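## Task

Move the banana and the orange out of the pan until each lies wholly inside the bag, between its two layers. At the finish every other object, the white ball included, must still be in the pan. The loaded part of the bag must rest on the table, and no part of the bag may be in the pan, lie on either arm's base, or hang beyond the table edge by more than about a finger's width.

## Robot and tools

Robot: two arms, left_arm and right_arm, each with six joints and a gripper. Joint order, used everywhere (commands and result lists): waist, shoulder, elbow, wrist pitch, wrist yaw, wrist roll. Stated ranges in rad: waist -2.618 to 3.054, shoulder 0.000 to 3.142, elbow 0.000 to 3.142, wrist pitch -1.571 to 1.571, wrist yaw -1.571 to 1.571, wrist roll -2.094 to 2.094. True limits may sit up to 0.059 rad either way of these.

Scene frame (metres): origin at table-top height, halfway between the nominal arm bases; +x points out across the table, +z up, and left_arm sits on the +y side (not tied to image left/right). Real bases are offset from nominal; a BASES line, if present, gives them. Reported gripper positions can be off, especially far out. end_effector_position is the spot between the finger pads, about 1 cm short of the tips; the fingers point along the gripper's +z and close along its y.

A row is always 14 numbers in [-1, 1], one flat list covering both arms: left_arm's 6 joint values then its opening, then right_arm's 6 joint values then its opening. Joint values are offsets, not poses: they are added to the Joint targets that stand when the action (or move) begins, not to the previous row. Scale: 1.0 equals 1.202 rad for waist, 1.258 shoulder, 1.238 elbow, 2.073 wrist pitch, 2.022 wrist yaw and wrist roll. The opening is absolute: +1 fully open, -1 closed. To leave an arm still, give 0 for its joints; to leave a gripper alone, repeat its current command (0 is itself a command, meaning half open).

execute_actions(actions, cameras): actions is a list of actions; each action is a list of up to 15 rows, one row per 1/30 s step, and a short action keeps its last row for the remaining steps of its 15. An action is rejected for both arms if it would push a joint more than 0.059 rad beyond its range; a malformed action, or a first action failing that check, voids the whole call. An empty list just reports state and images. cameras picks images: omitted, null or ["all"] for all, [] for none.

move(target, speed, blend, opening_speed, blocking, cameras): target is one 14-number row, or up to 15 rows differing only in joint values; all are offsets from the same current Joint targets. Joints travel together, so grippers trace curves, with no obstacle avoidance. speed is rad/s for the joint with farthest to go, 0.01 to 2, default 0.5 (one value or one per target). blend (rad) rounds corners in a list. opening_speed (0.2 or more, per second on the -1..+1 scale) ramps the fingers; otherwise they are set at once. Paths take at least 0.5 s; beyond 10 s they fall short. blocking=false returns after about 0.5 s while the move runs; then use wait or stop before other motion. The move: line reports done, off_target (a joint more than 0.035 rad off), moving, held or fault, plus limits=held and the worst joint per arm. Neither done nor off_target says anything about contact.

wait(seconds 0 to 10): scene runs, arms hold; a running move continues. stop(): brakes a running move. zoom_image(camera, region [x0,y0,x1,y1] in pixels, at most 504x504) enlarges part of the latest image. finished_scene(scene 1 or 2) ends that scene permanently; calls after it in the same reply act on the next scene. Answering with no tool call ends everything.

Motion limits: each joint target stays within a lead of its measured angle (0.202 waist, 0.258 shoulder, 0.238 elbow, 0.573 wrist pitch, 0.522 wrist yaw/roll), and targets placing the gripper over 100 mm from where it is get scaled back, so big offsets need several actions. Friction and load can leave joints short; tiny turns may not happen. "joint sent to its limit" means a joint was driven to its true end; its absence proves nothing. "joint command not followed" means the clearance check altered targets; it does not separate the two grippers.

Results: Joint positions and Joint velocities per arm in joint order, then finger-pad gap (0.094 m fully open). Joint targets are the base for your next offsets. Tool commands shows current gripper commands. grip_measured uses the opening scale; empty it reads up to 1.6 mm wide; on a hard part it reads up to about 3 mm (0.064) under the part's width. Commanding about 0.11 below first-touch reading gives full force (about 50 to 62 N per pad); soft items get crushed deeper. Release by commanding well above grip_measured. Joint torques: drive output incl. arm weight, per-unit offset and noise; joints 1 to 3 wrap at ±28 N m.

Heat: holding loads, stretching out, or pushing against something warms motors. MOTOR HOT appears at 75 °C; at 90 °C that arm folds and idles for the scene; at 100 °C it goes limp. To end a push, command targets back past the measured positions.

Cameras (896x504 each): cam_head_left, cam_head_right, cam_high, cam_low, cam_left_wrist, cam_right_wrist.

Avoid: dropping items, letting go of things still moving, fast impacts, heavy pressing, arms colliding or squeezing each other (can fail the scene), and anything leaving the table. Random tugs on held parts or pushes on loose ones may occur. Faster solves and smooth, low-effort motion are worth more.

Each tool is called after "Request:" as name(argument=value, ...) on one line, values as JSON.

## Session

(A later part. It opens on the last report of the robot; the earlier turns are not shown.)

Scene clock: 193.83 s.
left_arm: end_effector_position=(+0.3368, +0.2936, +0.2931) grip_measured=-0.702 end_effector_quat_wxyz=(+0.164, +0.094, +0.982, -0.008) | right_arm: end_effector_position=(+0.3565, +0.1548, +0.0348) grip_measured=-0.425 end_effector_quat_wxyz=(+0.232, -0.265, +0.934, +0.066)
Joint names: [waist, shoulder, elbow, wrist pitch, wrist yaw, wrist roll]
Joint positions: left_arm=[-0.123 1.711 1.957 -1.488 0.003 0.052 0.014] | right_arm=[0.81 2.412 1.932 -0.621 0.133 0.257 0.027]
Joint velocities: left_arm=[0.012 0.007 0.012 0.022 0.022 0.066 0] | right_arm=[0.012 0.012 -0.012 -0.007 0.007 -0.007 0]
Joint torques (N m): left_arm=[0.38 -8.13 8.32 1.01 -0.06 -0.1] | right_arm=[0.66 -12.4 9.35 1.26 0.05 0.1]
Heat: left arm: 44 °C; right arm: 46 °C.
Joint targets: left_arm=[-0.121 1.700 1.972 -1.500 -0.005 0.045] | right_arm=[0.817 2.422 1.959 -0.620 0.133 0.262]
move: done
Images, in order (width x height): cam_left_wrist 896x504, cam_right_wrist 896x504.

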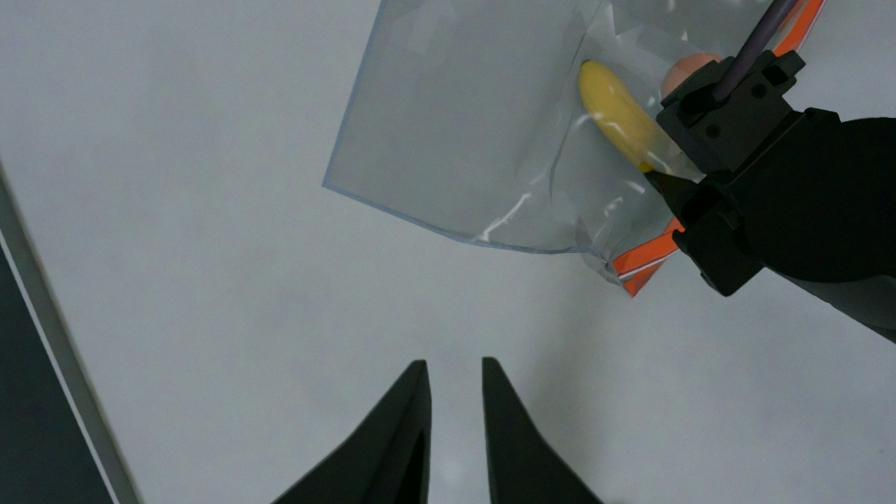

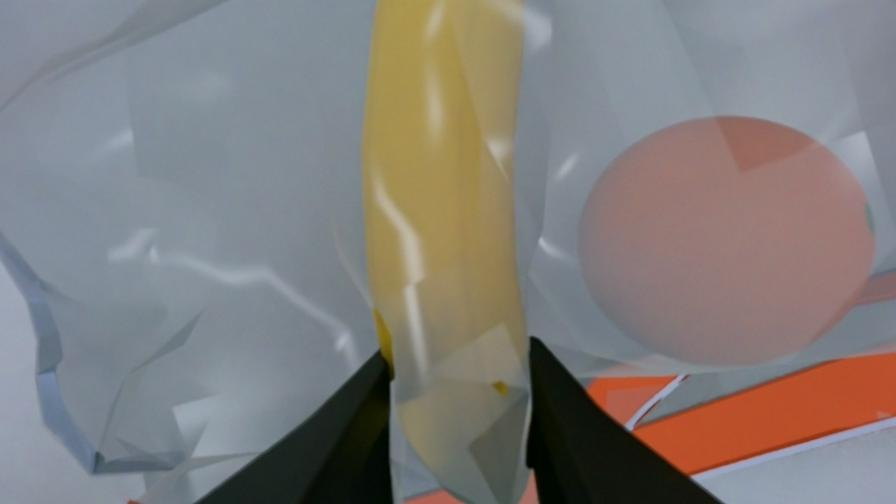

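Request:
move(target=[0,0,0,0,0,0,-0.7,0,0.0914,0.1543,-0.0217,0,0,-0.43], speed=0.15, cameras=["cam_right_wrist", "cam_left_wrist"])

Scene clock: 195.80 s.
left_arm: end_effector_position=(+0.3368, +0.2936, +0.2931) grip_measured=-0.702 end_effector_quat_wxyz=(+0.164, +0.094, +0.982, -0.008) | right_arm: end_effector_position=(+0.3758, +0.1765, +0.0359) grip_measured=-0.426 end_effector_quat_wxyz=(+0.245, -0.263, +0.930, +0.075)
Joint names: [waist, shoulder, elbow, wrist pitch, wrist yaw, wrist roll]
Joint positions: left_arm=[-0.123 1.711 1.957 -1.488 0.003 0.052 0.014] | right_arm=[0.81 2.521 2.12 -0.667 0.133 0.258 0.027]
Joint velocities: left_arm=[-0.022 -0.007 -0.012 -0.037 -0.037 0.037 0.001] | right_arm=[-0.017 -0.007 -0.017 -0.007 -0.037 -0.007 -0.001]
Joint torques (N m): left_arm=[0.39 -8.1 8.34 1.02 -0.05 -0.11] | right_arm=[0.75 -12.56 9.72 1.24 0.05 0.09]
Heat: left arm: 44 °C; right arm: 47 °C.
Joint targets: left_arm=[-0.121 1.700 1.972 -1.500 -0.005 0.045] | right_arm=[0.817 2.537 2.150 -0.665 0.133 0.262]
move: done
Images, in order (width x height): cam_left_wrist 896x504, cam_right_wrist 896x504.

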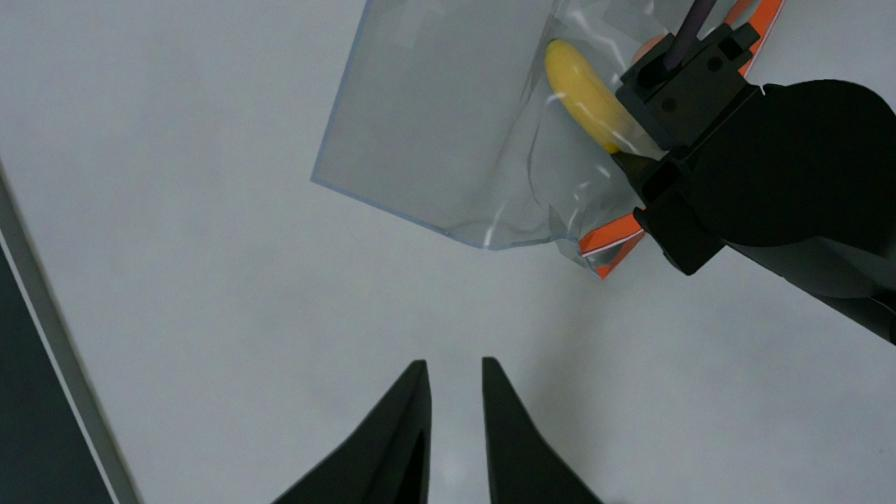

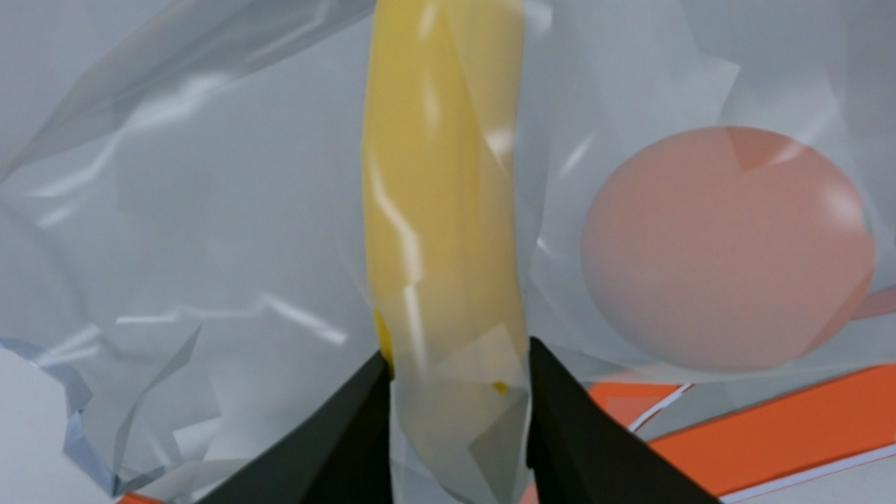

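Request:
move(target=[0,0,0,0,0,0,-0.7,0,0.0072,-0.0372,0.0241,0,0,-0.43], speed=0.15, cameras=[])

Request:
move(target=[0,0,0,0,0,0,-0.7,0,0,0,0,0,0,0.0], opening_speed=0.5, cameras=["cam_right_wrist", "cam_left_wrist"])

Scene clock: 197.30 s.
left_arm: end_effector_position=(+0.3368, +0.2936, +0.2931) grip_measured=-0.702 end_effector_quat_wxyz=(+0.164, +0.094, +0.982, -0.008) | right_arm: end_effector_position=(+0.3775, +0.1783, +0.0292) grip_measured=-0.426 end_effector_quat_wxyz=(+0.249, -0.262, +0.929, +0.078)
Joint names: [waist, shoulder, elbow, wrist pitch, wrist yaw, wrist roll]
Joint positions: left_arm=[-0.123 1.711 1.957 -1.488 0.003 0.052 0.014] | right_arm=[0.81 2.53 2.107 -0.635 0.133 0.258 0.027]
Joint velocities: left_arm=[-0.017 0.012 -0.002 0.007 0.037 0.037 0.001] | right_arm=[0.012 0.012 -0.012 0.007 -0.022 -0.095 0.001]
Joint torques (N m): left_arm=[0.4 -8.1 8.32 1.01 -0.06 -0.11] | right_arm=[0.83 -12.64 6.61 1.41 0.05 0.1]
Heat: left arm: 44 °C; right arm: 47 °C.
Joint targets: left_arm=[-0.121 1.700 1.972 -1.500 -0.005 0.045] | right_arm=[0.817 2.546 2.104 -0.615 0.133 0.262]
move: done
No camera images: "cameras" was empty.

Scene clock: 198.37 s.
left_arm: end_effector_position=(+0.3368, +0.2936, +0.2931) grip_measured=-0.702 end_effector_quat_wxyz=(+0.164, +0.094, +0.982, -0.008) | right_arm: end_effector_position=(+0.3782, +0.1791, +0.0299) grip_measured=-0.001 end_effector_quat_wxyz=(+0.251, -0.262, +0.928, +0.079)
Joint names: [waist, shoulder, elbow, wrist pitch, wrist yaw, wrist roll]
Joint positions: left_arm=[-0.123 1.711 1.957 -1.488 0.003 0.052 0.014] | right_arm=[0.81 2.53 2.107 -0.63 0.133 0.258 0.047]
Joint velocities: left_arm=[0.002 -0.007 -0.012 -0.037 0.051 -0.037 0] | right_arm=[-0.007 0.002 0.007 0.066 -0.007 -0.037 0]
Joint torques (N m): left_arm=[0.43 -8.13 8.29 1.02 -0.06 -0.11] | right_arm=[0.85 -12.63 6.65 1.36 0.05 0.09]
Heat: left arm: 44 °C; right arm: 48 °C.
Joint targets: left_arm=[-0.121 1.700 1.972 -1.500 -0.005 0.045] | right_arm=[0.817 2.546 2.104 -0.615 0.133 0.262]
move: done
Images, in order (width x height): cam_left_wrist 896x504, cam_right_wrist 896x504.

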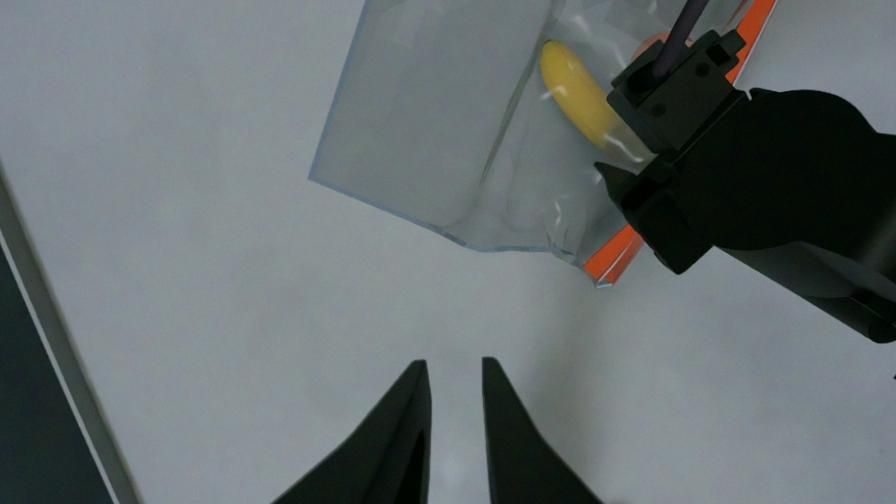

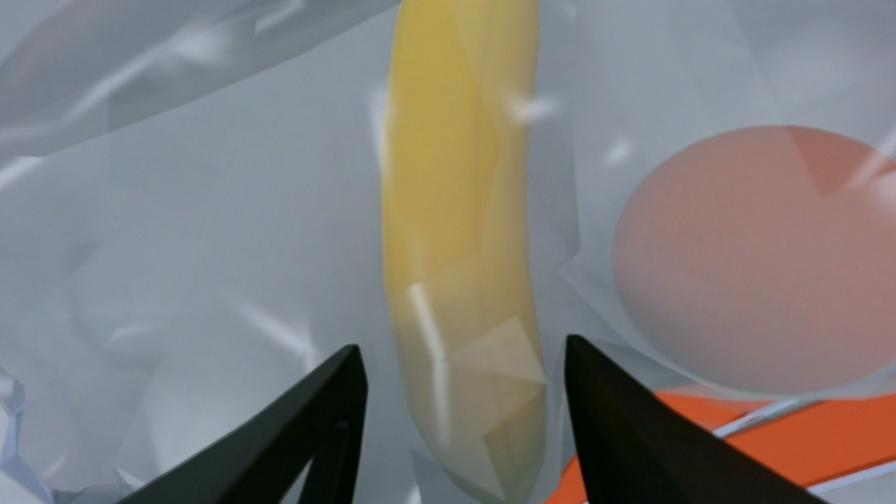

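Request:
move(target=[0,0,0,0,0,0,-0.7,0,0,0.269,-0.1881,0,0,0.0], speed=0.3, cameras=["cam_right_wrist", "cam_left_wrist"])

Scene clock: 200.67 s.
left_arm: end_effector_position=(+0.3368, +0.2936, +0.2931) grip_measured=-0.702 end_effector_quat_wxyz=(+0.164, +0.094, +0.982, -0.008) | right_arm: end_effector_position=(+0.3697, +0.1695, +0.0983) grip_measured=-0.001 end_effector_quat_wxyz=(+0.223, -0.266, +0.936, +0.061)
Joint names: [waist, shoulder, elbow, wrist pitch, wrist yaw, wrist roll]
Joint positions: left_arm=[-0.123 1.711 1.957 -1.488 0.003 0.052 0.014] | right_arm=[0.81 2.53 2.411 -1.004 0.133 0.258 0.047]
Joint velocities: left_arm=[-0.002 0.002 -0.002 -0.051 0.022 -0.037 -0.001] | right_arm=[0.007 0.002 -0.002 -0.007 0.037 -0.037 0.001]
Joint torques (N m): left_arm=[0.42 -8.12 8.29 1.02 -0.05 -0.11] | right_arm=[0.73 -12.56 9.29 1.06 0.05 0.1]
Heat: left arm: 43 °C; right arm: 49 °C.
Joint targets: left_arm=[-0.121 1.700 1.972 -1.500 -0.005 0.045] | right_arm=[0.817 2.546 2.437 -1.005 0.133 0.262]
move: done
Images, in order (width x height): cam_left_wrist 896x504, cam_right_wrist 896x504.

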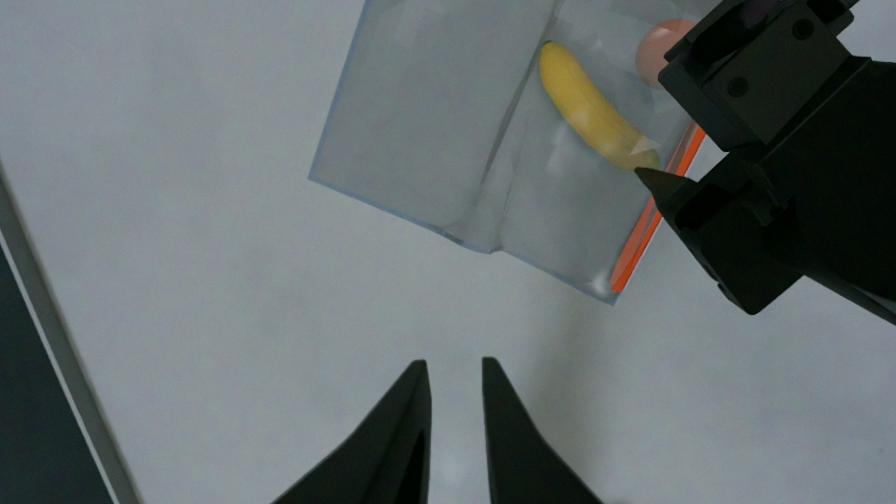

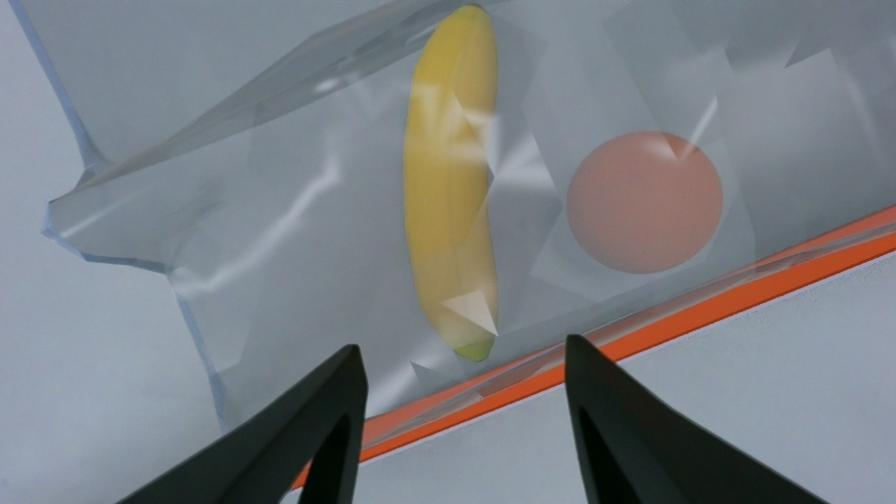

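Request:
move(target=[0,0,0,0,0,0,-0.7,-0.25,-0.4738,-0.7165,0.2677,0,0,0.0], speed=0.7, cameras=["cam_left_wrist", "cam_right_wrist", "cam_head_left", "cam_head_right"])

Scene clock: 203.20 s.
left_arm: end_effector_position=(+0.3368, +0.2936, +0.2931) grip_measured=-0.702 end_effector_quat_wxyz=(+0.164, +0.094, +0.982, -0.008) | right_arm: end_effector_position=(+0.4186, -0.0020, +0.1335) grip_measured=-0.001 end_effector_quat_wxyz=(+0.322, -0.116, +0.937, +0.069)
Joint names: [waist, shoulder, elbow, wrist pitch, wrist yaw, wrist roll]
Joint positions: left_arm=[-0.123 1.711 1.957 -1.488 0.003 0.052 0.014] | right_arm=[0.517 1.996 1.554 -0.469 0.133 0.258 0.047]
Joint velocities: left_arm=[-0.022 -0.007 0.007 -0.051 -0.051 -0.066 0] | right_arm=[0.007 0.007 0.007 -0.007 -0.081 -0.007 0]
Joint torques (N m): left_arm=[0.4 -8.16 8.31 1.02 -0.06 -0.11] | right_arm=[-0.03 -14.63 6.72 1.62 0.05 0.09]
Heat: left arm: 43 °C; right arm: 50 °C.
Joint targets: left_arm=[-0.121 1.700 1.972 -1.500 -0.005 0.045] | right_arm=[0.516 1.950 1.550 -0.450 0.133 0.262]
move: off_target (right_arm); right_arm: the shoulder is farthest, 0.046 rad from its target
Images, in order (width x height): cam_head_left 896x504, cam_head_right 896x504, cam_left_wrist 896x504, cam_right_wrist 896x504.

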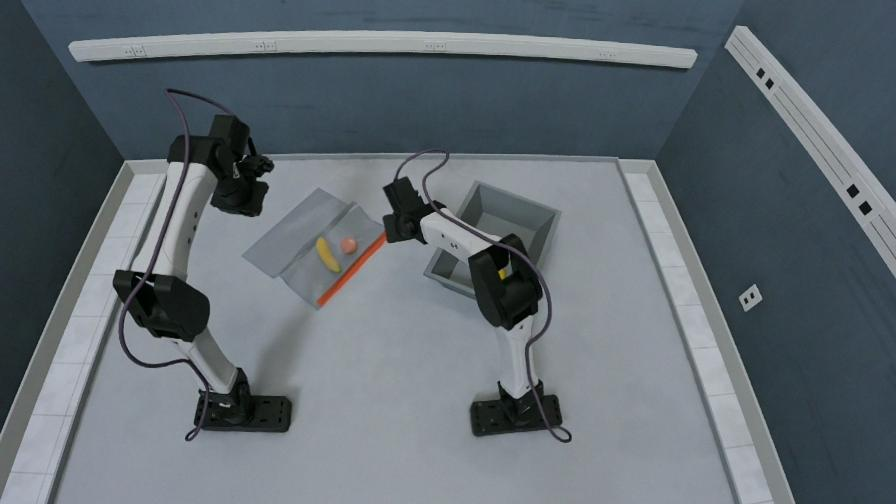

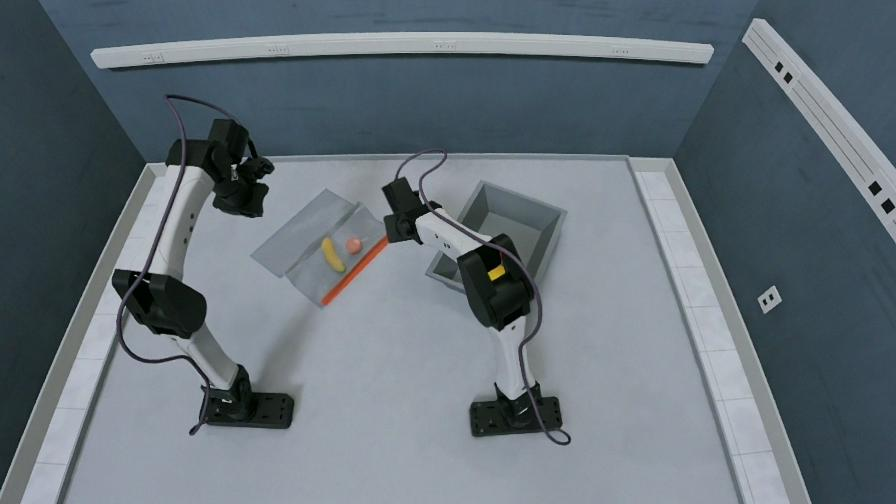

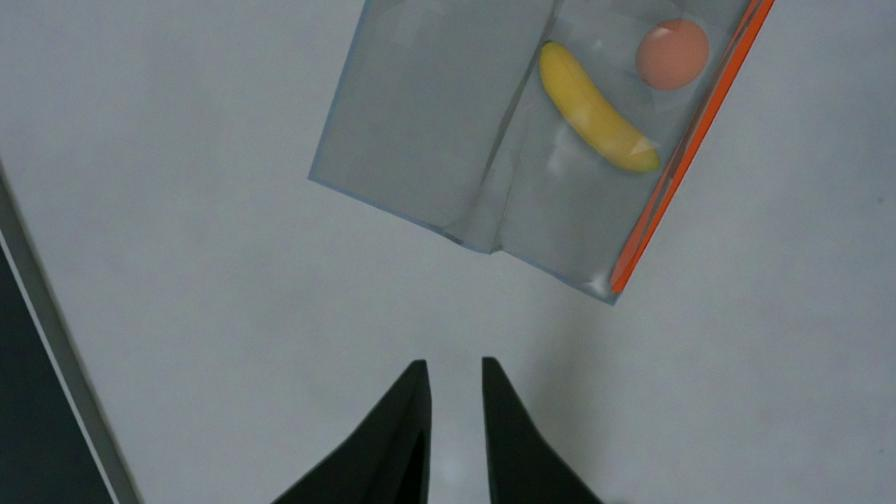

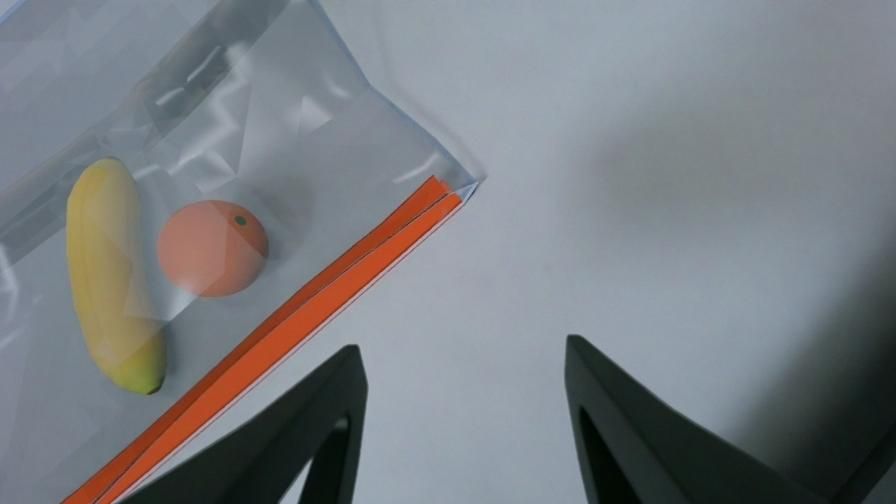

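Request:
execute_actions(actions=[], cameras=["cam_high", "cam_low"])

Scene clock: 203.33 s.
left_arm: end_effector_position=(+0.3368, +0.2936, +0.2931) grip_measured=-0.702 end_effector_quat_wxyz=(+0.164, +0.094, +0.982, -0.008) | right_arm: end_effector_position=(+0.4186, -0.0020, +0.1335) grip_measured=-0.001 end_effector_quat_wxyz=(+0.322, -0.116, +0.937, +0.069)
Joint names: [waist, shoulder, elbow, wrist pitch, wrist yaw, wrist roll]
Joint positions: left_arm=[-0.123 1.711 1.957 -1.488 0.003 0.052 0.014] | right_arm=[0.517 1.996 1.554 -0.469 0.133 0.258 0.047]
Joint velocities: left_arm=[-0.027 0.027 -0.017 -0.051 -0.007 0.066 0] | right_arm=[-0.002 -0.002 -0.022 -0.051 -0.037 0.007 0]
Joint torques (N m): left_arm=[0.4 -8.08 8.29 1.01 -0.05 -0.11] | right_arm=[-0.03 -14.63 6.72 1.62 0.01 0.09]
Heat: left arm: 43 °C; right arm: 50 °C.
Joint targets: left_arm=[-0.121 1.700 1.972 -1.500 -0.005 0.045] | right_arm=[0.516 1.950 1.550 -0.450 0.133 0.262]
Tool commands: left_gripper/opening=-0.7 right_gripper/opening=+0.0
Images, in order (width x height): cam_high 896x504, cam_low 896x504.

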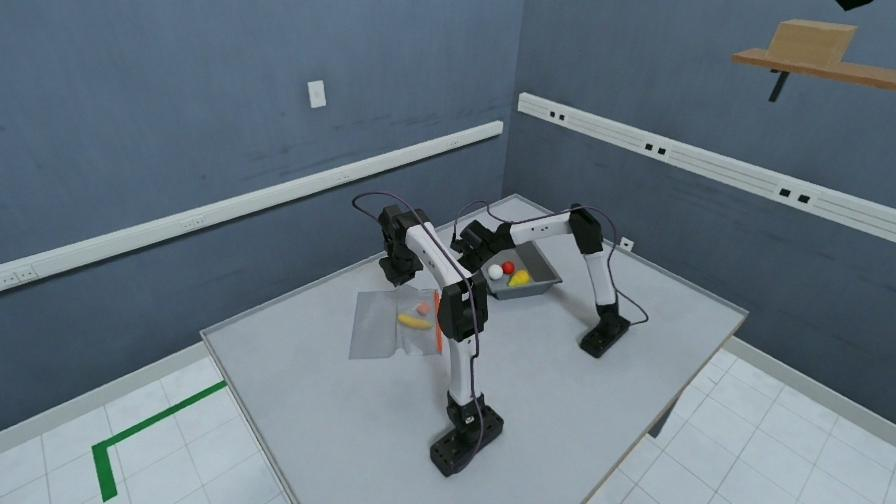

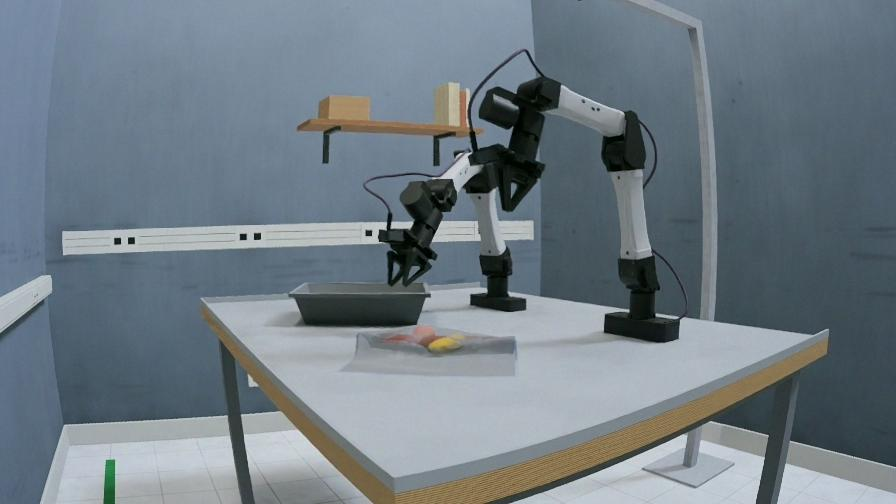

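All items are placed correctly, so I'm ending the scene.

Request:
finished_scene(scene=2)

The scene is finished: the task was done.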